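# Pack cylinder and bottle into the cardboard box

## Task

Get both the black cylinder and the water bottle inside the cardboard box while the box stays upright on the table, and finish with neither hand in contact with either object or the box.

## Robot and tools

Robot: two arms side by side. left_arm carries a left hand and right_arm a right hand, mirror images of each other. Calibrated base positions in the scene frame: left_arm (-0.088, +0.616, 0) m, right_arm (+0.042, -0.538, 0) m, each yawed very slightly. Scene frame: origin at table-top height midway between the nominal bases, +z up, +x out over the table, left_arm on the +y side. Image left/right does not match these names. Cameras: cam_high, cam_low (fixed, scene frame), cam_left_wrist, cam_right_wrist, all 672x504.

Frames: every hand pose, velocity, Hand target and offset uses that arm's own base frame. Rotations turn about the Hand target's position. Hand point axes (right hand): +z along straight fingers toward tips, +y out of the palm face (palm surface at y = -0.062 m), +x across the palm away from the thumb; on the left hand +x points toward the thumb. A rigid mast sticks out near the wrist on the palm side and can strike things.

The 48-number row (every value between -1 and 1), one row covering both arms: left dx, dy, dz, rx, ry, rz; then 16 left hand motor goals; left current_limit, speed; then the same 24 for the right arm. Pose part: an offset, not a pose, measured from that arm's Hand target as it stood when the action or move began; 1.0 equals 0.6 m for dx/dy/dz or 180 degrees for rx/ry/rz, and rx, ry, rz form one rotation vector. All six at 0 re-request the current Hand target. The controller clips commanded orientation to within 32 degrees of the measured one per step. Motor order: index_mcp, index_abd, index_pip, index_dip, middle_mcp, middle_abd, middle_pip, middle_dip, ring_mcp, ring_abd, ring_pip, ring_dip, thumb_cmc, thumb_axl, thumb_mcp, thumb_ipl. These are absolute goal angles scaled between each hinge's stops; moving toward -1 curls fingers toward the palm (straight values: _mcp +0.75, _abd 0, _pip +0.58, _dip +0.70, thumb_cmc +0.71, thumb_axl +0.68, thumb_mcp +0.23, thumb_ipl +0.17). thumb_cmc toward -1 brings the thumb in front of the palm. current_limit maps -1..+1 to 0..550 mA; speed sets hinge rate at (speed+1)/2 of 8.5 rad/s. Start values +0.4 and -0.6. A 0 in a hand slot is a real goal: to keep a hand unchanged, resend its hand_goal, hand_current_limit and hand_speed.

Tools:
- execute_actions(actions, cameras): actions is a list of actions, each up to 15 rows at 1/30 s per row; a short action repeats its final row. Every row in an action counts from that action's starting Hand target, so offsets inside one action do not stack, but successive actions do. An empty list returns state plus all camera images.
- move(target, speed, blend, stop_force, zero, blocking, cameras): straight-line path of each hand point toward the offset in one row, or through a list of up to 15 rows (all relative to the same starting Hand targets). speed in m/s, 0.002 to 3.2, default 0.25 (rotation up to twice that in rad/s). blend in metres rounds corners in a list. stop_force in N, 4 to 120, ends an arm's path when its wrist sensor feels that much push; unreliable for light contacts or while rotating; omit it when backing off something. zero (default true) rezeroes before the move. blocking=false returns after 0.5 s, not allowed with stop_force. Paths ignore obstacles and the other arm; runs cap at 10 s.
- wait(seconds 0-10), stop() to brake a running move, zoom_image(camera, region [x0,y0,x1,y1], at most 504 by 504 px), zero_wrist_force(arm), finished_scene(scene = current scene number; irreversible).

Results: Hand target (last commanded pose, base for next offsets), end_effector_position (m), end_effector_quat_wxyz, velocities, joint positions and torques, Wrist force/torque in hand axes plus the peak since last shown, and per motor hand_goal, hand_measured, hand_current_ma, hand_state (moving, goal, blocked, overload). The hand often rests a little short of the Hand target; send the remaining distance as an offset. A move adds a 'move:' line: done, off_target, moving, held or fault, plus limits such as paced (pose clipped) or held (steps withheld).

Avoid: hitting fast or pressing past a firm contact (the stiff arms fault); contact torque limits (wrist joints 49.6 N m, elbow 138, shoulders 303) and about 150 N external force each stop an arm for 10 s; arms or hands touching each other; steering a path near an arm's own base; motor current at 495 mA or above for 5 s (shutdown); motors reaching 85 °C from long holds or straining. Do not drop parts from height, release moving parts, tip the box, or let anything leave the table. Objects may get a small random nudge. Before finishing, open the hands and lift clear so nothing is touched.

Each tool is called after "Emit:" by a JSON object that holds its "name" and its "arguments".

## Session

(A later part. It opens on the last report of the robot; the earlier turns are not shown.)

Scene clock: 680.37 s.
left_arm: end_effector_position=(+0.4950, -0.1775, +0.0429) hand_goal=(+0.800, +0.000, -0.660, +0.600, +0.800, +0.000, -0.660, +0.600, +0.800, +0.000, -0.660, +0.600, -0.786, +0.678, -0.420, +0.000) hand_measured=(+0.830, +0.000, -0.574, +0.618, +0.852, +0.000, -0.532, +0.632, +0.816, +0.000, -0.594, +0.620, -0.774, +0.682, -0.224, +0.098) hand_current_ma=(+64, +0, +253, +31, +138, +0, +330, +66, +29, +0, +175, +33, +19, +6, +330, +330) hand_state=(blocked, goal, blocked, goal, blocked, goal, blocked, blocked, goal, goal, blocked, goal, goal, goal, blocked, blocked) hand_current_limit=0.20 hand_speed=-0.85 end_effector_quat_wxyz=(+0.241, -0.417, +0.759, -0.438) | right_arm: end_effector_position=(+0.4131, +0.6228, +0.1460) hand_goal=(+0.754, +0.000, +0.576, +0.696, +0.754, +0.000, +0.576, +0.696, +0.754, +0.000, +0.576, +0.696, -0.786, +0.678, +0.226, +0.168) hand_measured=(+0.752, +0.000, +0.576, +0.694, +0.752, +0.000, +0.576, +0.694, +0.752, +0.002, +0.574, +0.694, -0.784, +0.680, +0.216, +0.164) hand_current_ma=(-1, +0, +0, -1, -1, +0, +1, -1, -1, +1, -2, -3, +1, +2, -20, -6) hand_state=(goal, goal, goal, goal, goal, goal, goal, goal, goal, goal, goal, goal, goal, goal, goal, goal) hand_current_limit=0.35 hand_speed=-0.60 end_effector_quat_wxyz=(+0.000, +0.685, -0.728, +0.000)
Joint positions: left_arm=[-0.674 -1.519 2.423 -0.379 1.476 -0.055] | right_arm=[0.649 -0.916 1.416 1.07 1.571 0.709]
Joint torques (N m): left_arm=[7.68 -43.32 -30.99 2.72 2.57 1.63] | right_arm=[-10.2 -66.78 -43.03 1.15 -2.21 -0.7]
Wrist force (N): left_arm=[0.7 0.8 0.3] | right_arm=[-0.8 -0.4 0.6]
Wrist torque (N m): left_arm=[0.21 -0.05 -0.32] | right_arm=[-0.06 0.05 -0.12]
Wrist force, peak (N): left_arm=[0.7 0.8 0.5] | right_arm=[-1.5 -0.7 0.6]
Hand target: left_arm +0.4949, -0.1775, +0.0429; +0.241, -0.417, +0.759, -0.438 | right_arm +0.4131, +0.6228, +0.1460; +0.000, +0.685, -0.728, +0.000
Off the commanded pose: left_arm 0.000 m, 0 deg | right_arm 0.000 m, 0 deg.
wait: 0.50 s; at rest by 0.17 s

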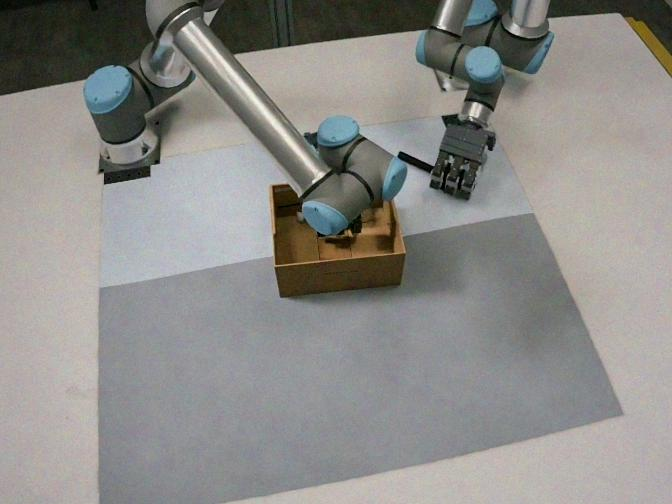

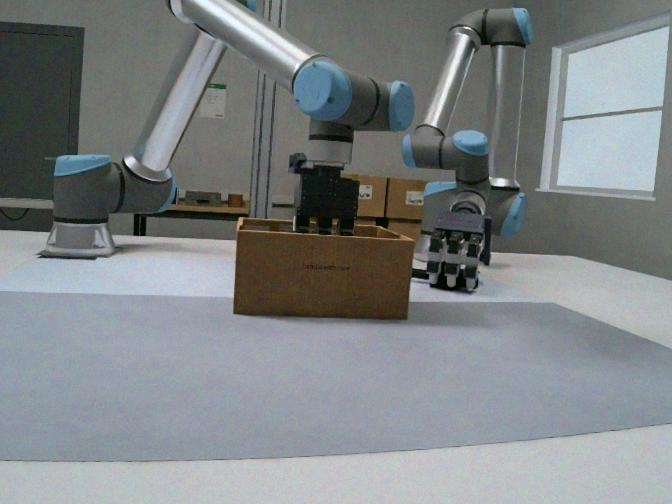

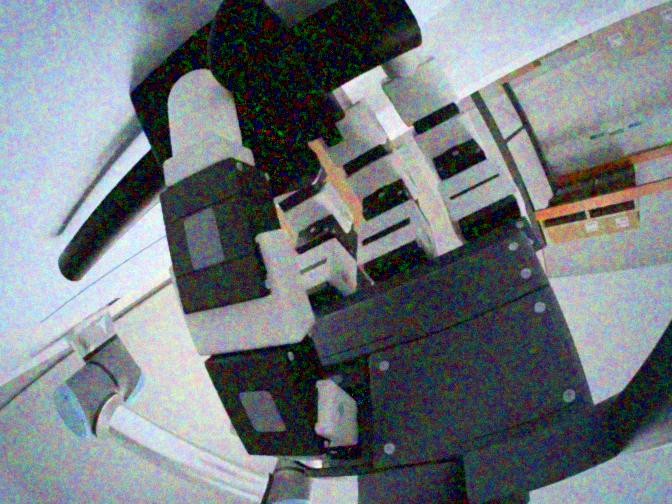

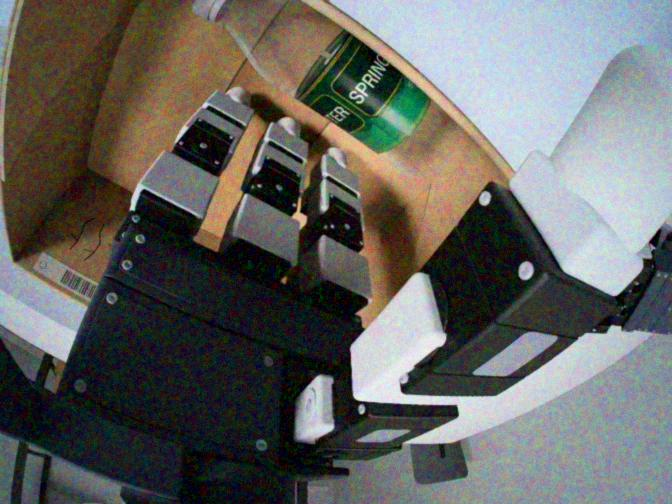

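Emit:
{"name": "move", "arguments": {"target": [0,0,0.0667,0,0,0,0.76,0,-0.7,0.56,0.78,0,-0.68,0.58,0.74,0,-0.75,0.55,-0.786,0.677,-0.5,-0.1,0.5,-0.85,0,0,0.3,0,0,0,0.754,0,0.576,0.696,0.754,0,0.576,0.696,0.754,0,0.576,0.696,-0.786,0.677,0.226,0.168,0.35,-0.6], "speed": [0.12], "cameras": ["all"]}}

Emit:
{"name": "zoom_image", "arguments": {"camera": "cam_low", "region": [370, 170, 520, 310]}}

Emit:
{"name": "zoom_image", "arguments": {"camera": "cam_high", "region": [240, 150, 440, 310]}}

Scene clock: 688.03 s.
left_arm: end_effector_position=(+0.4950, -0.1775, +0.0831) hand_goal=(+0.760, +0.000, -0.700, +0.560, +0.780, +0.000, -0.680, +0.580, +0.740, +0.000, -0.750, +0.550, -0.786, +0.678, -0.500, -0.100) hand_measured=(+0.818, +0.000, -0.612, +0.608, +0.852, -0.002, -0.592, +0.620, +0.812, +0.000, -0.672, +0.604, -0.752, +0.686, -0.184, +0.096) hand_current_ma=(+160, +0, +268, +118, +216, -1, +263, +90, +216, +0, +224, +134, +74, +13, +412, +412) hand_state=(blocked, goal, blocked, blocked, blocked, goal, blocked, blocked, blocked, goal, blocked, blocked, blocked, goal, blocked, blocked) hand_current_limit=0.50 hand_speed=-0.85 end_effector_quat_wxyz=(+0.241, -0.417, +0.759, -0.438) | right_arm: end_effector_position=(+0.4132, +0.6228, +0.3261) hand_goal=(+0.754, +0.000, +0.576, +0.696, +0.754, +0.000, +0.576, +0.696, +0.754, +0.000, +0.576, +0.696, -0.786, +0.678, +0.226, +0.168) hand_measured=(+0.752, +0.000, +0.576, +0.694, +0.752, +0.000, +0.576, +0.694, +0.752, +0.002, +0.574, +0.694, -0.784, +0.680, +0.216, +0.164) hand_current_ma=(-1, +0, +0, -1, -1, +0, +1, -1, -1, +1, -2, -3, +1, +2, -20, -6) hand_state=(goal, goal, goal, goal, goal, goal, goal, goal, goal, goal, goal, goal, goal, goal, goal, goal) hand_current_limit=0.35 hand_speed=-0.60 end_effector_quat_wxyz=(+0.000, +0.685, -0.728, +0.000)
Joint positions: left_arm=[-0.674 -1.593 2.392 -0.274 1.476 -0.055] | right_arm=[0.649 -1.024 1.256 1.338 1.571 0.709]
Joint torques (N m): left_arm=[7.65 -12.09 -22.72 -4.29 1.77 1.08] | right_arm=[-8.27 -63.72 -26.27 1.28 -0.75 0.59]
Wrist force (N): left_arm=[0.9 3.1 0.8] | right_arm=[-0.9 -0.2 0.9]
Wrist torque (N m): left_arm=[0.30 -0.08 -0.29] | right_arm=[-0.05 0.05 -0.12]
Wrist force, peak (N): left_arm=[0.7 4.0 1.3] | right_arm=[-0.6 -0.1 2.8]
Hand target: left_arm +0.4949, -0.1775, +0.0830; +0.241, -0.417, +0.759, -0.438 | right_arm +0.4131, +0.6228, +0.3260; +0.000, +0.685, -0.728, +0.000
Off the commanded pose: left_arm 0.000 m, 0 deg | right_arm 0.000 m, 0 deg.
move: done

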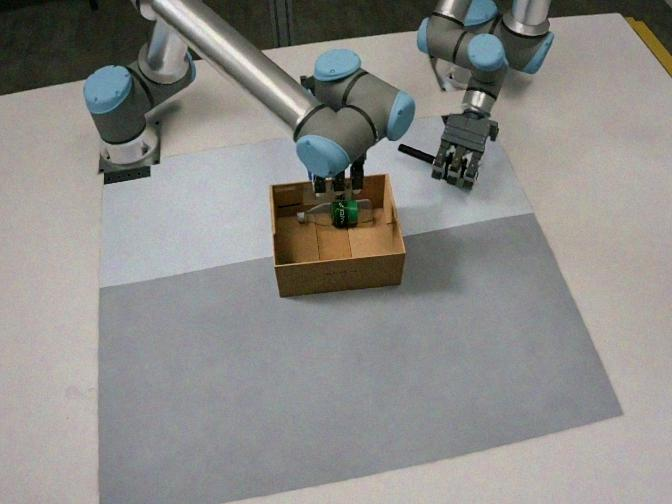

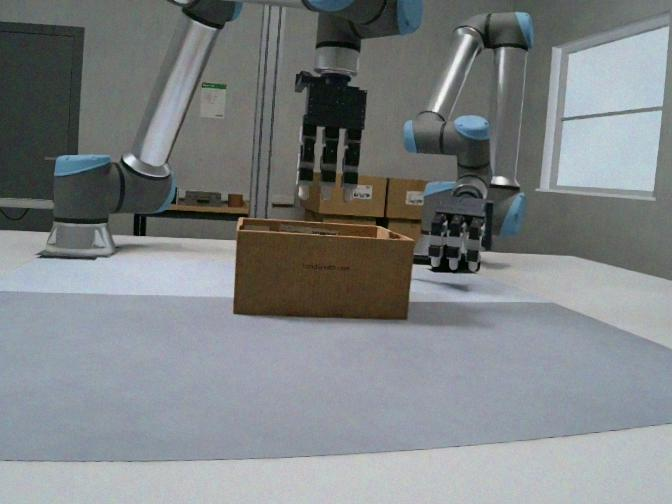

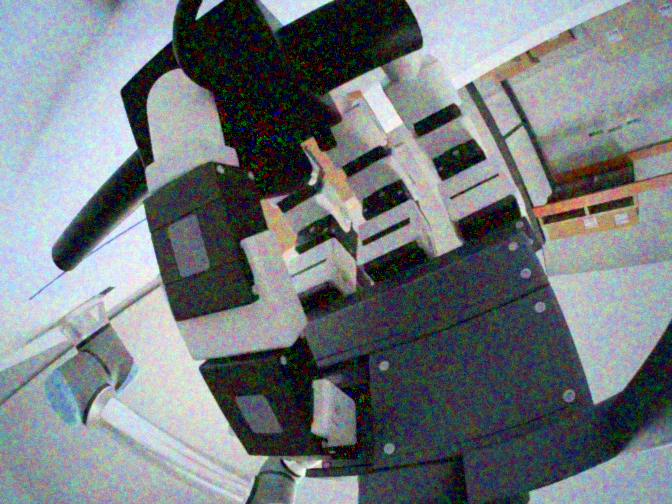

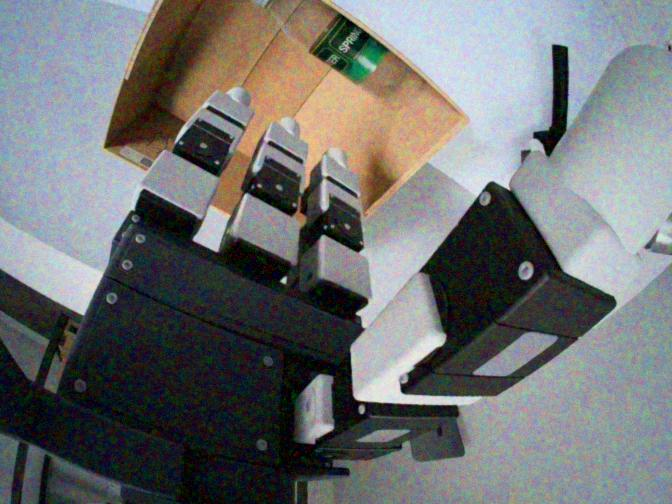

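Scaled by 3.360 from the camera's 672x504 image, which has a finer 960x720 frame.

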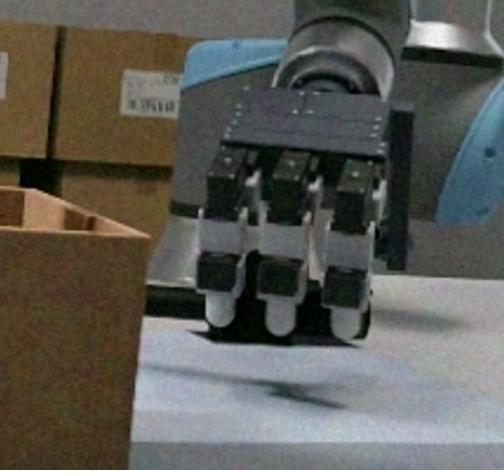

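Scaled by 2.520 from the camera's 672x504 image, which has a finer 960x720 frame.

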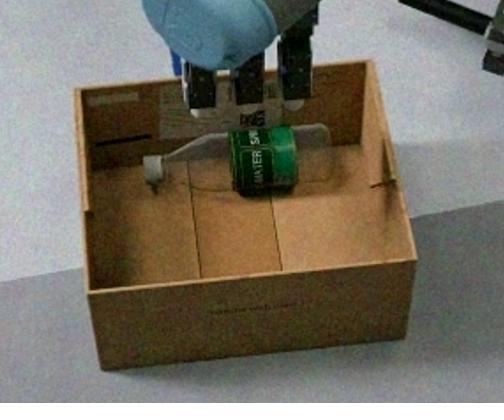

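Emit:
{"name": "move", "arguments": {"target": [0,0,0.412,0,0,0,0.76,0,-0.7,0.56,0.78,0,-0.68,0.58,0.74,0,-0.75,0.55,-0.786,0.677,-0.5,-0.1,0.5,-0.85,-0.105,-0.788,0.123,0,0,0,0.754,0,0.576,0.696,0.754,0,0.576,0.696,0.754,0,0.576,0.696,-0.786,0.677,0.226,0.168,0.35,-0.6], "speed": 0.25, "cameras": ["all"]}}

Emit:
{"name": "zoom_image", "arguments": {"camera": "cam_high", "region": [380, 60, 540, 220]}}

Emit:
{"name": "zoom_image", "arguments": {"camera": "cam_high", "region": [240, 150, 440, 310]}}

Emit:
{"name": "zoom_image", "arguments": {"camera": "cam_low", "region": [370, 80, 550, 240]}}

Scene clock: 739.87 s.
left_arm: end_effector_position=(+0.4949, -0.1775, +0.3302) hand_goal=(+0.760, +0.000, -0.700, +0.560, +0.780, +0.000, -0.680, +0.580, +0.740, +0.000, -0.750, +0.550, -0.786, +0.678, -0.500, -0.100) hand_measured=(+0.816, +0.000, -0.612, +0.608, +0.852, -0.002, -0.592, +0.620, +0.812, +0.000, -0.672, +0.602, -0.752, +0.686, -0.184, +0.096) hand_current_ma=(+158, +0, +268, +118, +216, -1, +261, +89, +216, +0, +222, +132, +74, +13, +413, +412) hand_state=(blocked, goal, blocked, blocked, blocked, goal, blocked, blocked, blocked, goal, blocked, blocked, blocked, goal, blocked, blocked) hand_current_limit=0.50 hand_speed=-0.85 end_effector_quat_wxyz=(+0.241, -0.417, +0.759, -0.438) | right_arm: end_effector_position=(+0.3501, +0.1500, +0.3997) hand_goal=(+0.754, +0.000, +0.576, +0.696, +0.754, +0.000, +0.576, +0.696, +0.754, +0.000, +0.576, +0.696, -0.786, +0.678, +0.226, +0.168) hand_measured=(+0.752, +0.000, +0.576, +0.694, +0.752, +0.000, +0.576, +0.694, +0.752, +0.002, +0.574, +0.694, -0.786, +0.680, +0.216, +0.164) hand_current_ma=(-1, +0, +0, -1, -1, +0, +1, -1, -1, +1, -2, -3, +1, +2, -20, -6) hand_state=(goal, goal, goal, goal, goal, goal, goal, goal, goal, goal, goal, goal, goal, goal, goal, goal) hand_current_limit=0.35 hand_speed=-0.60 end_effector_quat_wxyz=(+0.000, +0.685, -0.728, +0.000)
Joint positions: left_arm=[-0.674 -1.851 2.097 0.28 1.476 -0.055] | right_arm=[-0.122 -1.599 1.859 1.31 1.571 -0.062]
Joint torques (N m): left_arm=[-9.06 -3.07 -36.61 -3.08 -2.96 -3.29] | right_arm=[-12.53 -30.72 -47.93 1.22 -0.11 -0.83]
Wrist force (N): left_arm=[0.3 2.8 1.3] | right_arm=[-1.1 -0.3 0.9]
Wrist torque (N m): left_arm=[0.21 0.00 -0.35] | right_arm=[-0.06 0.05 -0.13]
Wrist force, peak (N): left_arm=[0.4 4.5 2.1] | right_arm=[-4.0 -0.2 1.1]
Hand target: left_arm +0.4949, -0.1775, +0.3302; +0.241, -0.417, +0.759, -0.438 | right_arm +0.3501, +0.1500, +0.3998; +0.000, +0.685, -0.728, +0.000
Off the commanded pose: left_arm 0.000 m, 0 deg | right_arm 0.000 m, 0 deg.
move: done

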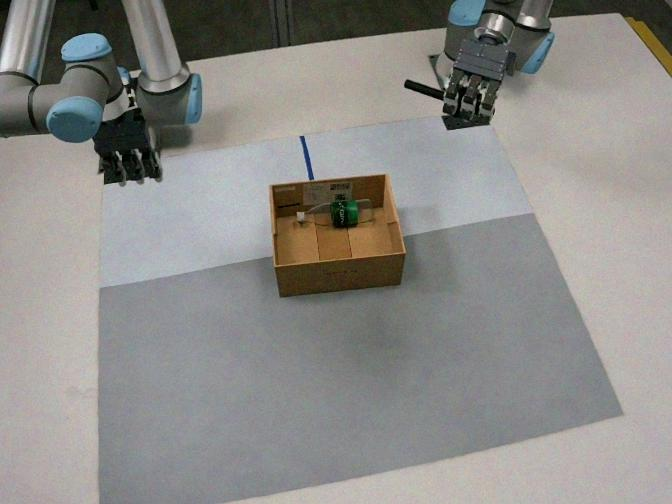

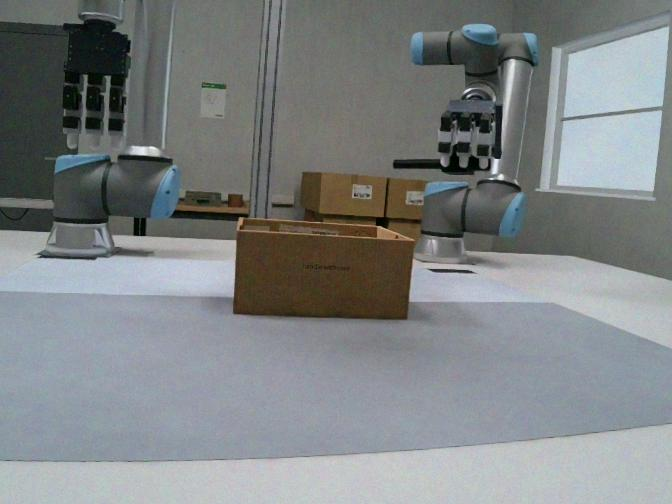

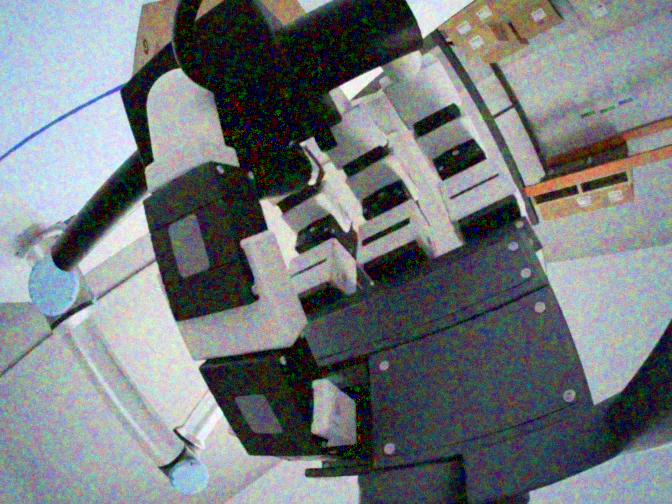

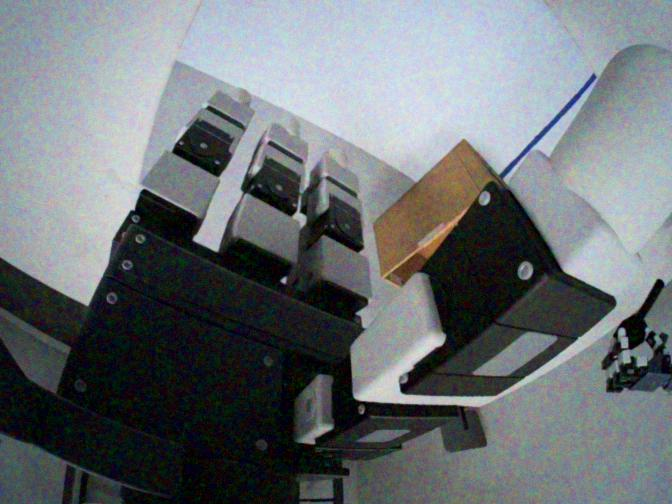

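Scaled by 3.150 from the camera's 672x504 image, which has a finer 960x720 frame.

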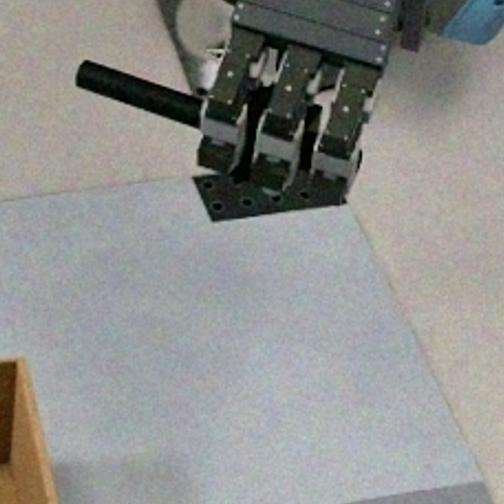

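Scaled by 2.520 from the camera's 672x504 image, which has a finer 960x720 frame.

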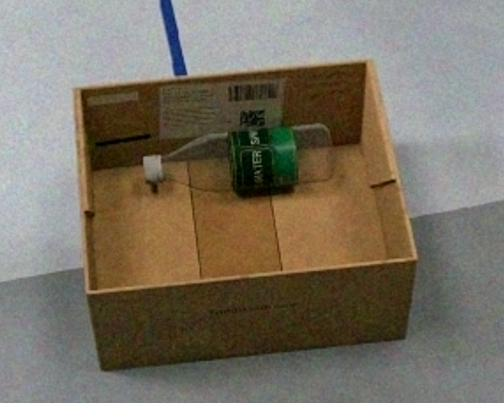

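Scaled by 2.800 from the camera's 672x504 image, which has a finer 960x720 frame.

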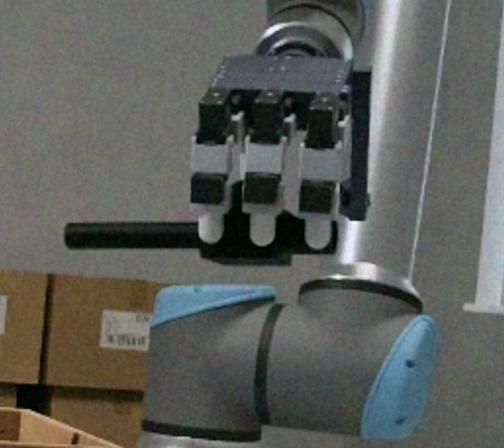

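Emit:
{"name": "move", "arguments": {"target": [0.3435,-0.5567,0,0.0520,0.1727,0.1695,0.76,0,-0.7,0.56,0.78,0,-0.68,0.58,0.74,0,-0.75,0.55,-0.786,0.677,-0.5,-0.1,0.5,-0.85,0,0,0,0,0,0,0.754,0,0.576,0.696,0.754,0,0.576,0.696,0.754,0,0.576,0.696,-0.786,0.677,0.226,0.168,0.35,-0.6], "speed": 0.2, "cameras": ["all"]}}

Emit:
{"name": "zoom_image", "arguments": {"camera": "cam_high", "region": [240, 100, 440, 310]}}

Emit:
{"name": "zoom_image", "arguments": {"camera": "cam_low", "region": [220, 80, 440, 320]}}

Scene clock: 761.33 s.
left_arm: end_effector_position=(+0.7009, -0.5116, +0.3302) hand_goal=(+0.760, +0.000, -0.700, +0.560, +0.780, +0.000, -0.680, +0.580, +0.740, +0.000, -0.750, +0.550, -0.786, +0.678, -0.500, -0.100) hand_measured=(+0.816, +0.000, -0.612, +0.608, +0.852, -0.002, -0.596, +0.618, +0.812, +0.000, -0.674, +0.602, -0.752, +0.686, -0.182, +0.096) hand_current_ma=(+152, +0, +263, +117, +216, -1, +250, +86, +216, +0, +214, +128, +76, +13, +412, +412) hand_state=(blocked, goal, blocked, blocked, blocked, goal, blocked, blocked, blocked, goal, blocked, blocked, blocked, goal, blocked, blocked) hand_current_limit=0.50 hand_speed=-0.85 end_effector_quat_wxyz=(-0.170, +0.680, -0.692, +0.172) | right_arm: end_effector_position=(+0.3501, +0.1500, +0.3998) hand_goal=(+0.754, +0.000, +0.576, +0.696, +0.754, +0.000, +0.576, +0.696, +0.754, +0.000, +0.576, +0.696, -0.786, +0.678, +0.226, +0.168) hand_measured=(+0.752, +0.000, +0.576, +0.694, +0.752, +0.000, +0.576, +0.694, +0.752, +0.002, +0.574, +0.694, -0.786, +0.680, +0.216, +0.164) hand_current_ma=(-1, +0, +0, -1, -1, +0, +1, -1, -1, +1, -2, -3, +1, +2, -20, -6) hand_state=(goal, goal, goal, goal, goal, goal, goal, goal, goal, goal, goal, goal, goal, goal, goal, goal) hand_current_limit=0.35 hand_speed=-0.60 end_effector_quat_wxyz=(+0.000, +0.685, -0.728, +0.000)
Joint positions: left_arm=[-0.85 -0.968 1.069 1.127 1.216 -0.77] | right_arm=[-0.122 -1.599 1.859 1.31 1.571 -0.062]
Joint torques (N m): left_arm=[15.3 -76.19 -45.02 3.65 -4.79 -0.85] | right_arm=[-13.06 -36.44 -47.2 1.03 0.97 -1.77]
Wrist force (N): left_arm=[0.7 1.5 2.4] | right_arm=[-0.2 -0.4 0.7]
Wrist torque (N m): left_arm=[0.09 0.06 -0.20] | right_arm=[-0.06 -0.06 -0.06]
Wrist force, peak (N): left_arm=[-0.4 4.4 -1.0] | right_arm=[-0.9 -0.3 1.2]
Hand target: left_arm +0.7010, -0.5115, +0.3302; -0.170, +0.680, -0.692, +0.172 | right_arm +0.3501, +0.1500, +0.3998; +0.000, +0.685, -0.728, +0.000
Off the commanded pose: left_arm 0.000 m, 0 deg | right_arm 0.000 m, 0 deg.
move: done

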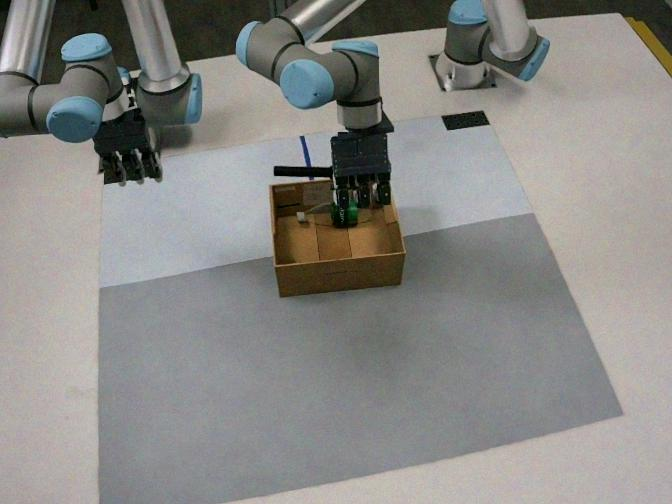

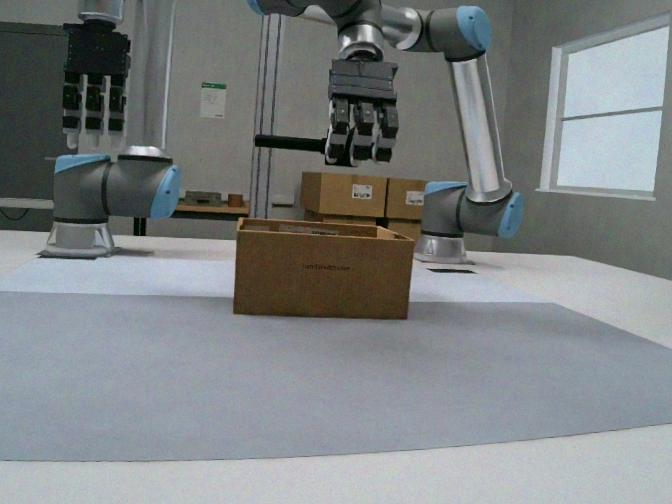

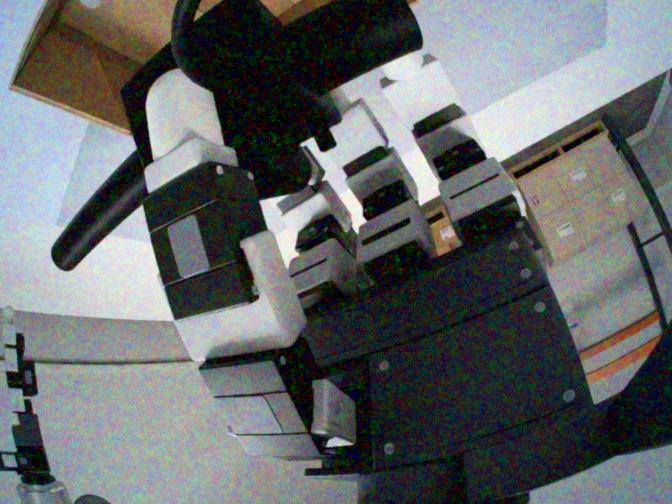

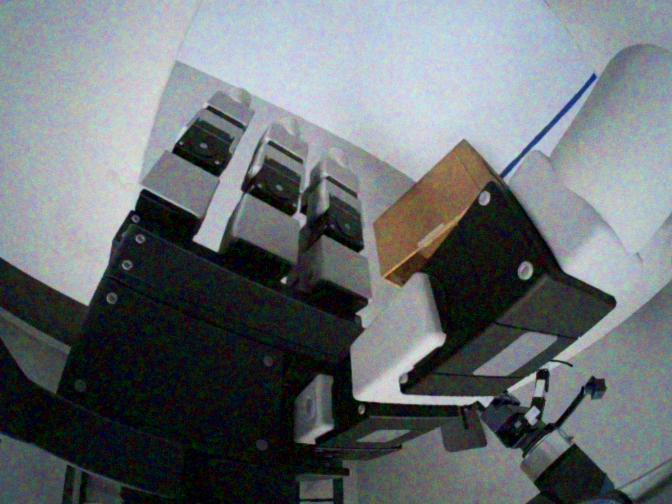

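Scaled by 2.400 from the camera's 672x504 image, which has a finer 960x720 frame.

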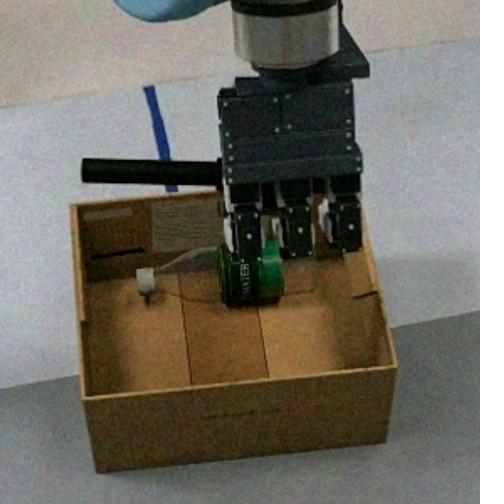

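Scaled by 2.100 from the camera's 672x504 image, which has a finer 960x720 frame.

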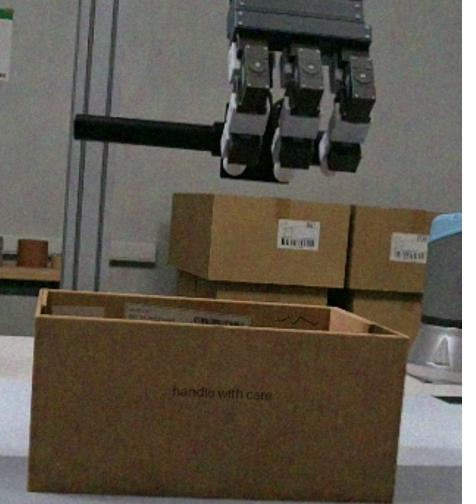

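Emit:
{"name": "move", "arguments": {"target": [0,0,-0.05,0.033,0,0,0.76,0,-0.7,0.56,0.78,0,-0.68,0.58,0.74,0,-0.75,0.55,-0.786,0.677,-0.5,-0.1,0.5,-0.85,0,0,0,0,0,0,0.754,0,0.576,0.696,0.754,0,0.576,0.696,0.754,0,0.576,0.696,-0.786,0.677,0.226,0.168,0.35,-0.6], "speed": 0.1}}

Emit:
{"name": "move", "arguments": {"target": [0,0,-0.3167,0,0,0,0.76,0,-0.7,0.56,0.78,0,-0.68,0.58,0.74,0,-0.75,0.55,-0.786,0.677,-0.5,-0.1,0.5,-0.85,0,0,0,0,0,0,0.754,0,0.576,0.696,0.754,0,0.576,0.696,0.754,0,0.576,0.696,-0.786,0.677,0.226,0.168,0.35,-0.6], "speed": 0.1, "stop_force": 9, "cameras": ["all"]}}

Emit:
{"name": "zoom_image", "arguments": {"camera": "cam_high", "region": [240, 120, 440, 310]}}

Emit:
{"name": "zoom_image", "arguments": {"camera": "cam_low", "region": [220, 120, 440, 320]}}

Scene clock: 786.80 s.
left_arm: end_effector_position=(+0.7010, -0.5116, +0.3001) hand_goal=(+0.760, +0.000, -0.700, +0.560, +0.780, +0.000, -0.680, +0.580, +0.740, +0.000, -0.750, +0.550, -0.786, +0.678, -0.500, -0.100) hand_measured=(+0.816, +0.000, -0.612, +0.608, +0.852, -0.002, -0.596, +0.618, +0.812, +0.000, -0.674, +0.602, -0.752, +0.686, -0.182, +0.096) hand_current_ma=(+152, +0, +263, +117, +216, -1, +250, +86, +216, +0, +214, +128, +76, +13, +413, +413) hand_state=(blocked, goal, blocked, blocked, blocked, goal, blocked, blocked, blocked, goal, blocked, blocked, blocked, goal, blocked, blocked) hand_current_limit=0.50 hand_speed=-0.85 end_effector_quat_wxyz=(-0.205, +0.670, -0.700, +0.136) | right_arm: end_effector_position=(+0.3501, +0.1500, +0.3998) hand_goal=(+0.754, +0.000, +0.576, +0.696, +0.754, +0.000, +0.576, +0.696, +0.754, +0.000, +0.576, +0.696, -0.786, +0.678, +0.226, +0.168) hand_measured=(+0.752, +0.000, +0.576, +0.694, +0.752, +0.000, +0.576, +0.694, +0.752, +0.002, +0.574, +0.694, -0.786, +0.680, +0.216, +0.164) hand_current_ma=(-1, +0, +0, -1, -1, +0, +1, -1, -1, +1, -2, -3, +1, +2, -20, -6) hand_state=(goal, goal, goal, goal, goal, goal, goal, goal, goal, goal, goal, goal, goal, goal, goal, goal) hand_current_limit=0.35 hand_speed=-0.60 end_effector_quat_wxyz=(+0.000, +0.685, -0.728, +0.000)
Joint positions: left_arm=[-0.872 -0.924 1.063 1.167 1.145 -0.77] | right_arm=[-0.122 -1.599 1.859 1.31 1.571 -0.062]
Joint torques (N m): left_arm=[13.58 -105.44 -40.58 -0.35 2.6 -3.35] | right_arm=[-12.37 -37.63 -47.47 1.31 0.8 -1.8]
Wrist force (N): left_arm=[1.4 1.9 2.0] | right_arm=[-1.0 -0.3 0.2]
Wrist torque (N m): left_arm=[0.18 -0.03 0.07] | right_arm=[-0.01 0.06 -0.13]
Wrist force, peak (N): left_arm=[1.3 2.1 2.8] | right_arm=[-1.2 -0.4 0.7]
Hand target: left_arm +0.7010, -0.5115, +0.3002; -0.205, +0.670, -0.700, +0.136 | right_arm +0.3501, +0.1500, +0.3998; +0.000, +0.685, -0.728, +0.000
Off the commanded pose: left_arm 0.000 m, 0 deg | right_arm 0.000 m, 0 deg.
move: done

Scene clock: 789.83 s.
left_arm: end_effector_position=(+0.7010, -0.5115, +0.1101) hand_goal=(+0.760, +0.000, -0.700, +0.560, +0.780, +0.000, -0.680, +0.580, +0.740, +0.000, -0.750, +0.550, -0.786, +0.678, -0.500, -0.100) hand_measured=(+0.830, +0.000, -0.626, +0.600, +0.852, -0.002, -0.596, +0.618, +0.812, +0.000, -0.676, +0.600, -0.748, +0.688, -0.182, +0.092) hand_current_ma=(+214, +0, +206, +89, +217, -1, +247, +85, +216, +0, +206, +121, +86, +17, +412, +412) hand_state=(blocked, goal, blocked, blocked, blocked, goal, blocked, blocked, blocked, goal, blocked, blocked, blocked, goal, blocked, blocked) hand_current_limit=0.50 hand_speed=-0.85 end_effector_quat_wxyz=(-0.205, +0.670, -0.700, +0.136) | right_arm: end_effector_position=(+0.3501, +0.1500, +0.3998) hand_goal=(+0.754, +0.000, +0.576, +0.696, +0.754, +0.000, +0.576, +0.696, +0.754, +0.000, +0.576, +0.696, -0.786, +0.678, +0.226, +0.168) hand_measured=(+0.752, +0.000, +0.576, +0.694, +0.752, +0.000, +0.576, +0.694, +0.752, +0.002, +0.574, +0.694, -0.786, +0.680, +0.216, +0.164) hand_current_ma=(-1, +0, +0, -1, -1, +0, +1, -1, -1, +1, -2, -3, +1, +2, -20, -6) hand_state=(goal, goal, goal, goal, goal, goal, goal, goal, goal, goal, goal, goal, goal, goal, goal, goal) hand_current_limit=0.35 hand_speed=-0.60 end_effector_quat_wxyz=(+0.000, +0.685, -0.728, +0.000)
Joint positions: left_arm=[-0.871 -0.83 1.25 0.887 1.145 -0.77] | right_arm=[-0.122 -1.599 1.859 1.31 1.571 -0.062]
Joint torques (N m): left_arm=[11.78 -114.46 -42.23 6.59 -0.01 1.84] | right_arm=[-11.05 -38.13 -47.28 1.29 0.5 -1.54]
Wrist force (N): left_arm=[0.4 2.1 2.2] | right_arm=[-0.8 -0.1 0.7]
Wrist torque (N m): left_arm=[0.18 0.10 -0.03] | right_arm=[-0.02 0.01 -0.10]
Wrist force, peak (N): left_arm=[-0.4 1.4 -4.5] | right_arm=[-1.1 -0.4 1.0]
Hand target: left_arm +0.7010, -0.5115, +0.1101; -0.205, +0.670, -0.700, +0.136 | right_arm +0.3501, +0.1500, +0.3998; +0.000, +0.685, -0.728, +0.000
Off the commanded pose: left_arm 0.000 m, 0 deg | right_arm 0.000 m, 0 deg.
move: done

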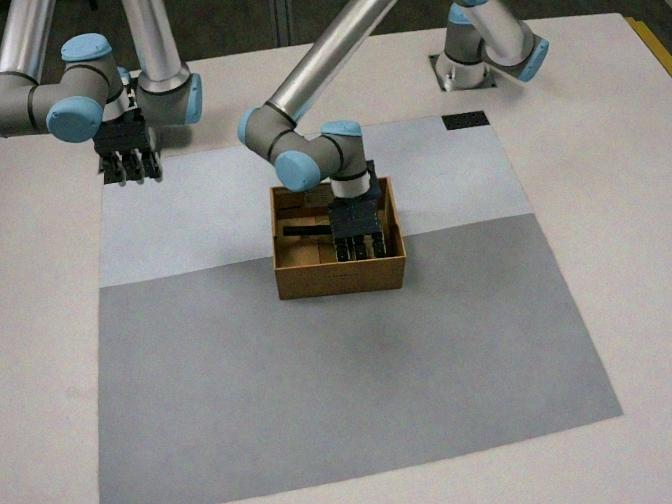

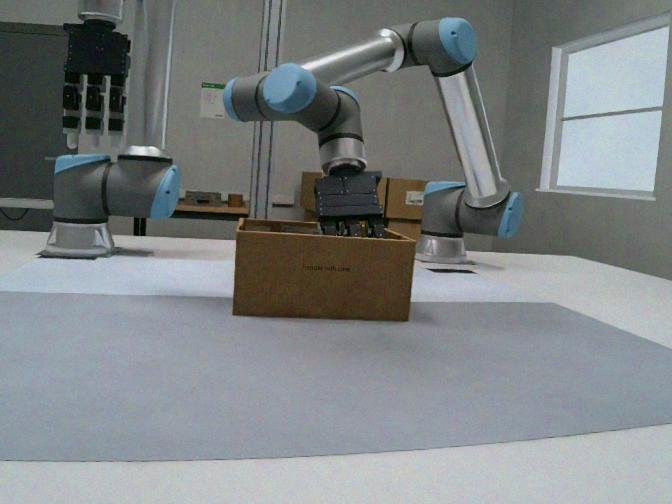

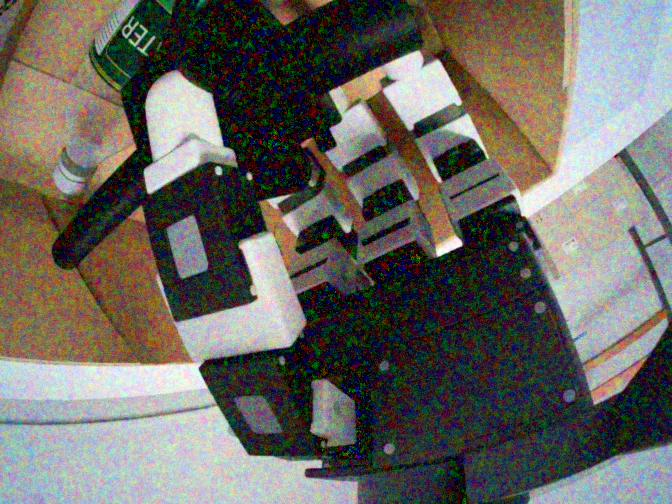

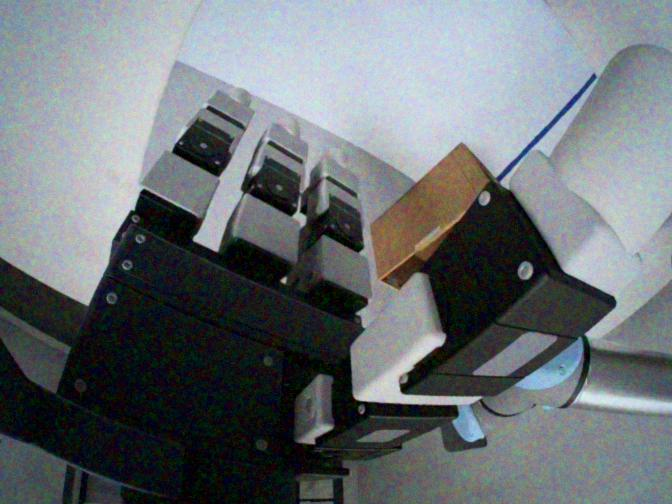

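Scaled by 2.520 from the camera's 672x504 image, which has a finer 960x720 frame.

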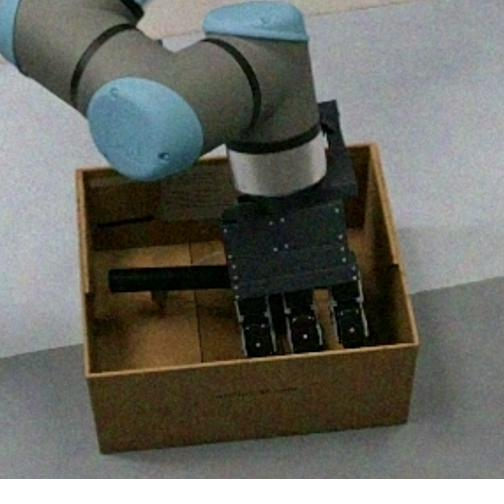

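Scaled by 2.291 from the camera's 672x504 image, which has a finer 960x720 frame.

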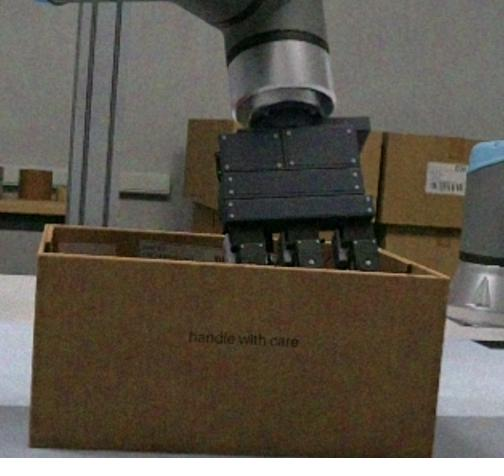

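Emit:
{"name": "move", "arguments": {"target": [-0.0133,0,-0.1,0,0,0,0.76,0,-0.7,0.56,0.78,0,-0.68,0.58,0.74,0,-0.75,0.55,-0.786,0.677,-0.5,-0.1,0.5,-0.85,0,0,0,0,0,0,0.754,0,0.576,0.696,0.754,0,0.576,0.696,0.754,0,0.576,0.696,-0.786,0.677,0.226,0.168,0.35,-0.6], "speed": 0.03, "stop_force": 5, "cameras": ["all"]}}

Emit:
{"name": "zoom_image", "arguments": {"camera": "cam_high", "region": [240, 120, 440, 310]}}

Emit:
{"name": "zoom_image", "arguments": {"camera": "cam_low", "region": [220, 120, 440, 320]}}

Scene clock: 799.57 s.
left_arm: end_effector_position=(+0.7006, -0.5114, +0.1065) hand_goal=(+0.760, +0.000, -0.700, +0.560, +0.780, +0.000, -0.680, +0.580, +0.740, +0.000, -0.750, +0.550, -0.786, +0.678, -0.500, -0.100) hand_measured=(+0.830, +0.000, -0.638, +0.588, +0.852, -0.002, -0.602, +0.616, +0.812, +0.000, -0.680, +0.596, -0.756, +0.688, -0.174, +0.092) hand_current_ma=(+214, +0, +162, +54, +216, -1, +228, +76, +216, +0, +195, +112, +65, +19, +412, +412) hand_state=(blocked, goal, blocked, blocked, blocked, goal, blocked, blocked, blocked, goal, blocked, blocked, blocked, goal, blocked, blocked) hand_current_limit=0.50 hand_speed=-0.85 end_effector_quat_wxyz=(-0.205, +0.670, -0.700, +0.136) | right_arm: end_effector_position=(+0.3501, +0.1500, +0.3998) hand_goal=(+0.754, +0.000, +0.576, +0.696, +0.754, +0.000, +0.576, +0.696, +0.754, +0.000, +0.576, +0.696, -0.786, +0.678, +0.226, +0.168) hand_measured=(+0.752, +0.000, +0.576, +0.694, +0.752, +0.000, +0.576, +0.694, +0.752, +0.002, +0.574, +0.694, -0.786, +0.680, +0.216, +0.164) hand_current_ma=(-1, +0, +0, -1, -1, +0, +1, -1, -1, +1, -2, -3, +1, +2, -20, -6) hand_state=(goal, goal, goal, goal, goal, goal, goal, goal, goal, goal, goal, goal, goal, goal, goal, goal) hand_current_limit=0.35 hand_speed=-0.60 end_effector_quat_wxyz=(+0.000, +0.685, -0.728, +0.000)
Joint positions: left_arm=[-0.872 -0.829 1.254 0.881 1.145 -0.77] | right_arm=[-0.122 -1.599 1.859 1.31 1.571 -0.062]
Joint torques (N m): left_arm=[10.04 -113.73 -42.46 4.29 2.12 2.44] | right_arm=[-10.28 -38.11 -46.16 1.4 0.22 -1.59]
Wrist force (N): left_arm=[0.8 1.8 2.3] | right_arm=[-0.3 -0.4 0.4]
Wrist torque (N m): left_arm=[0.14 0.04 -0.01] | right_arm=[-0.03 -0.04 -0.06]
Wrist force, peak (N): left_arm=[1.2 2.4 2.4] | right_arm=[-1.4 -0.8 0.6]
Hand target: left_arm +0.7006, -0.5115, +0.1065; -0.205, +0.670, -0.700, +0.136 (not the last commanded pose) | right_arm +0.3501, +0.1500, +0.3998; +0.000, +0.685, -0.728, +0.000
Off the commanded pose: left_arm 0.057 m, 0 deg | right_arm 0.000 m, 0 deg.
move: contact (left_arm)

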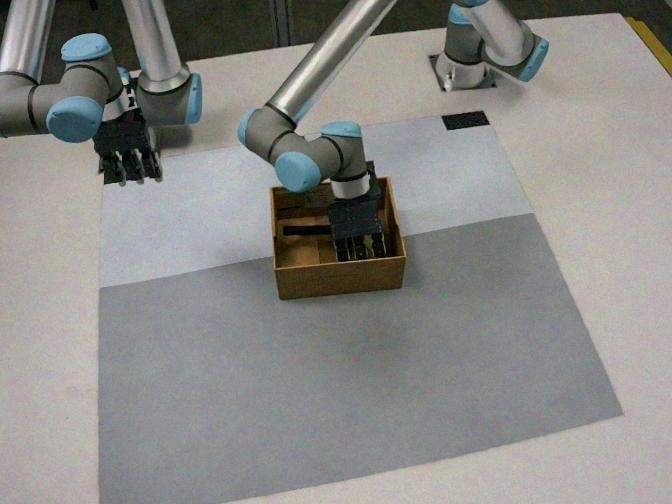

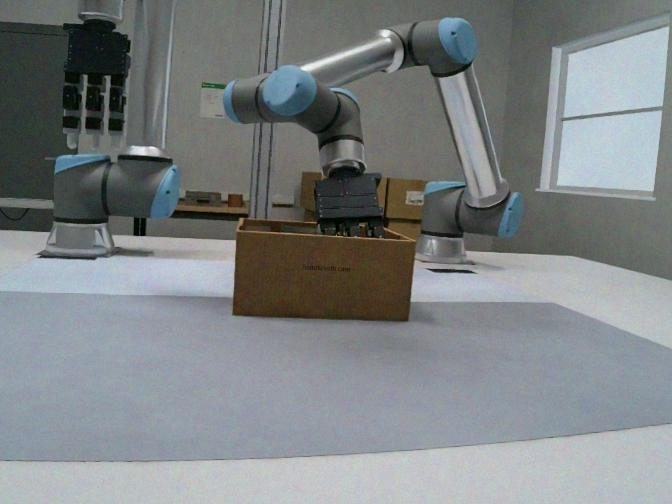

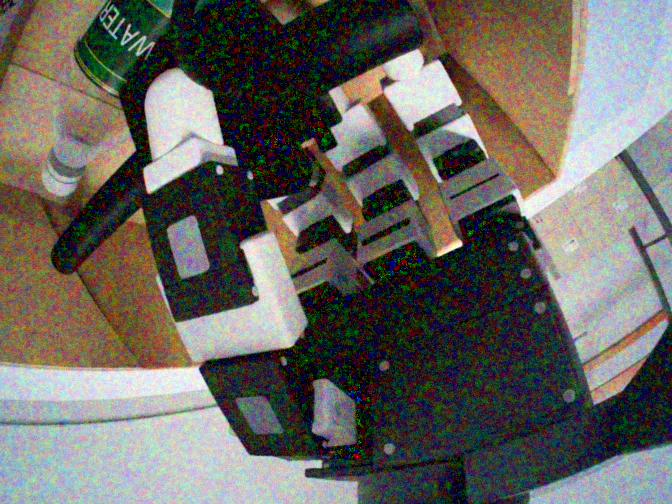

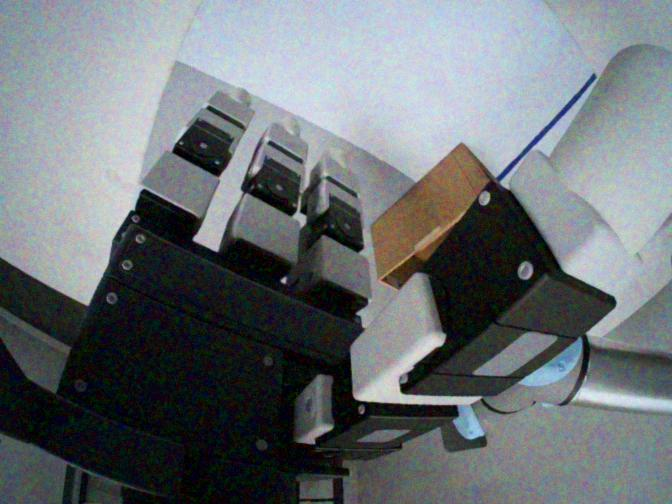

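Scaled by 2.520 from the camera's 672x504 image, which has a finer 960x720 frame.

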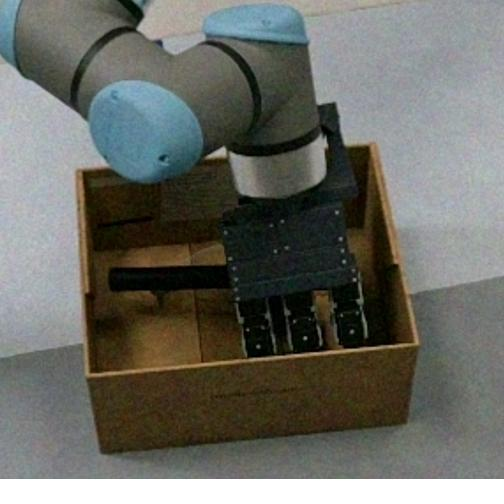

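Scaled by 2.291 from the camera's 672x504 image, which has a finer 960x720 frame.

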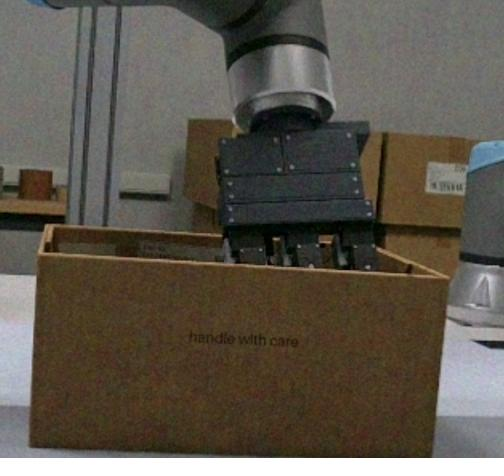

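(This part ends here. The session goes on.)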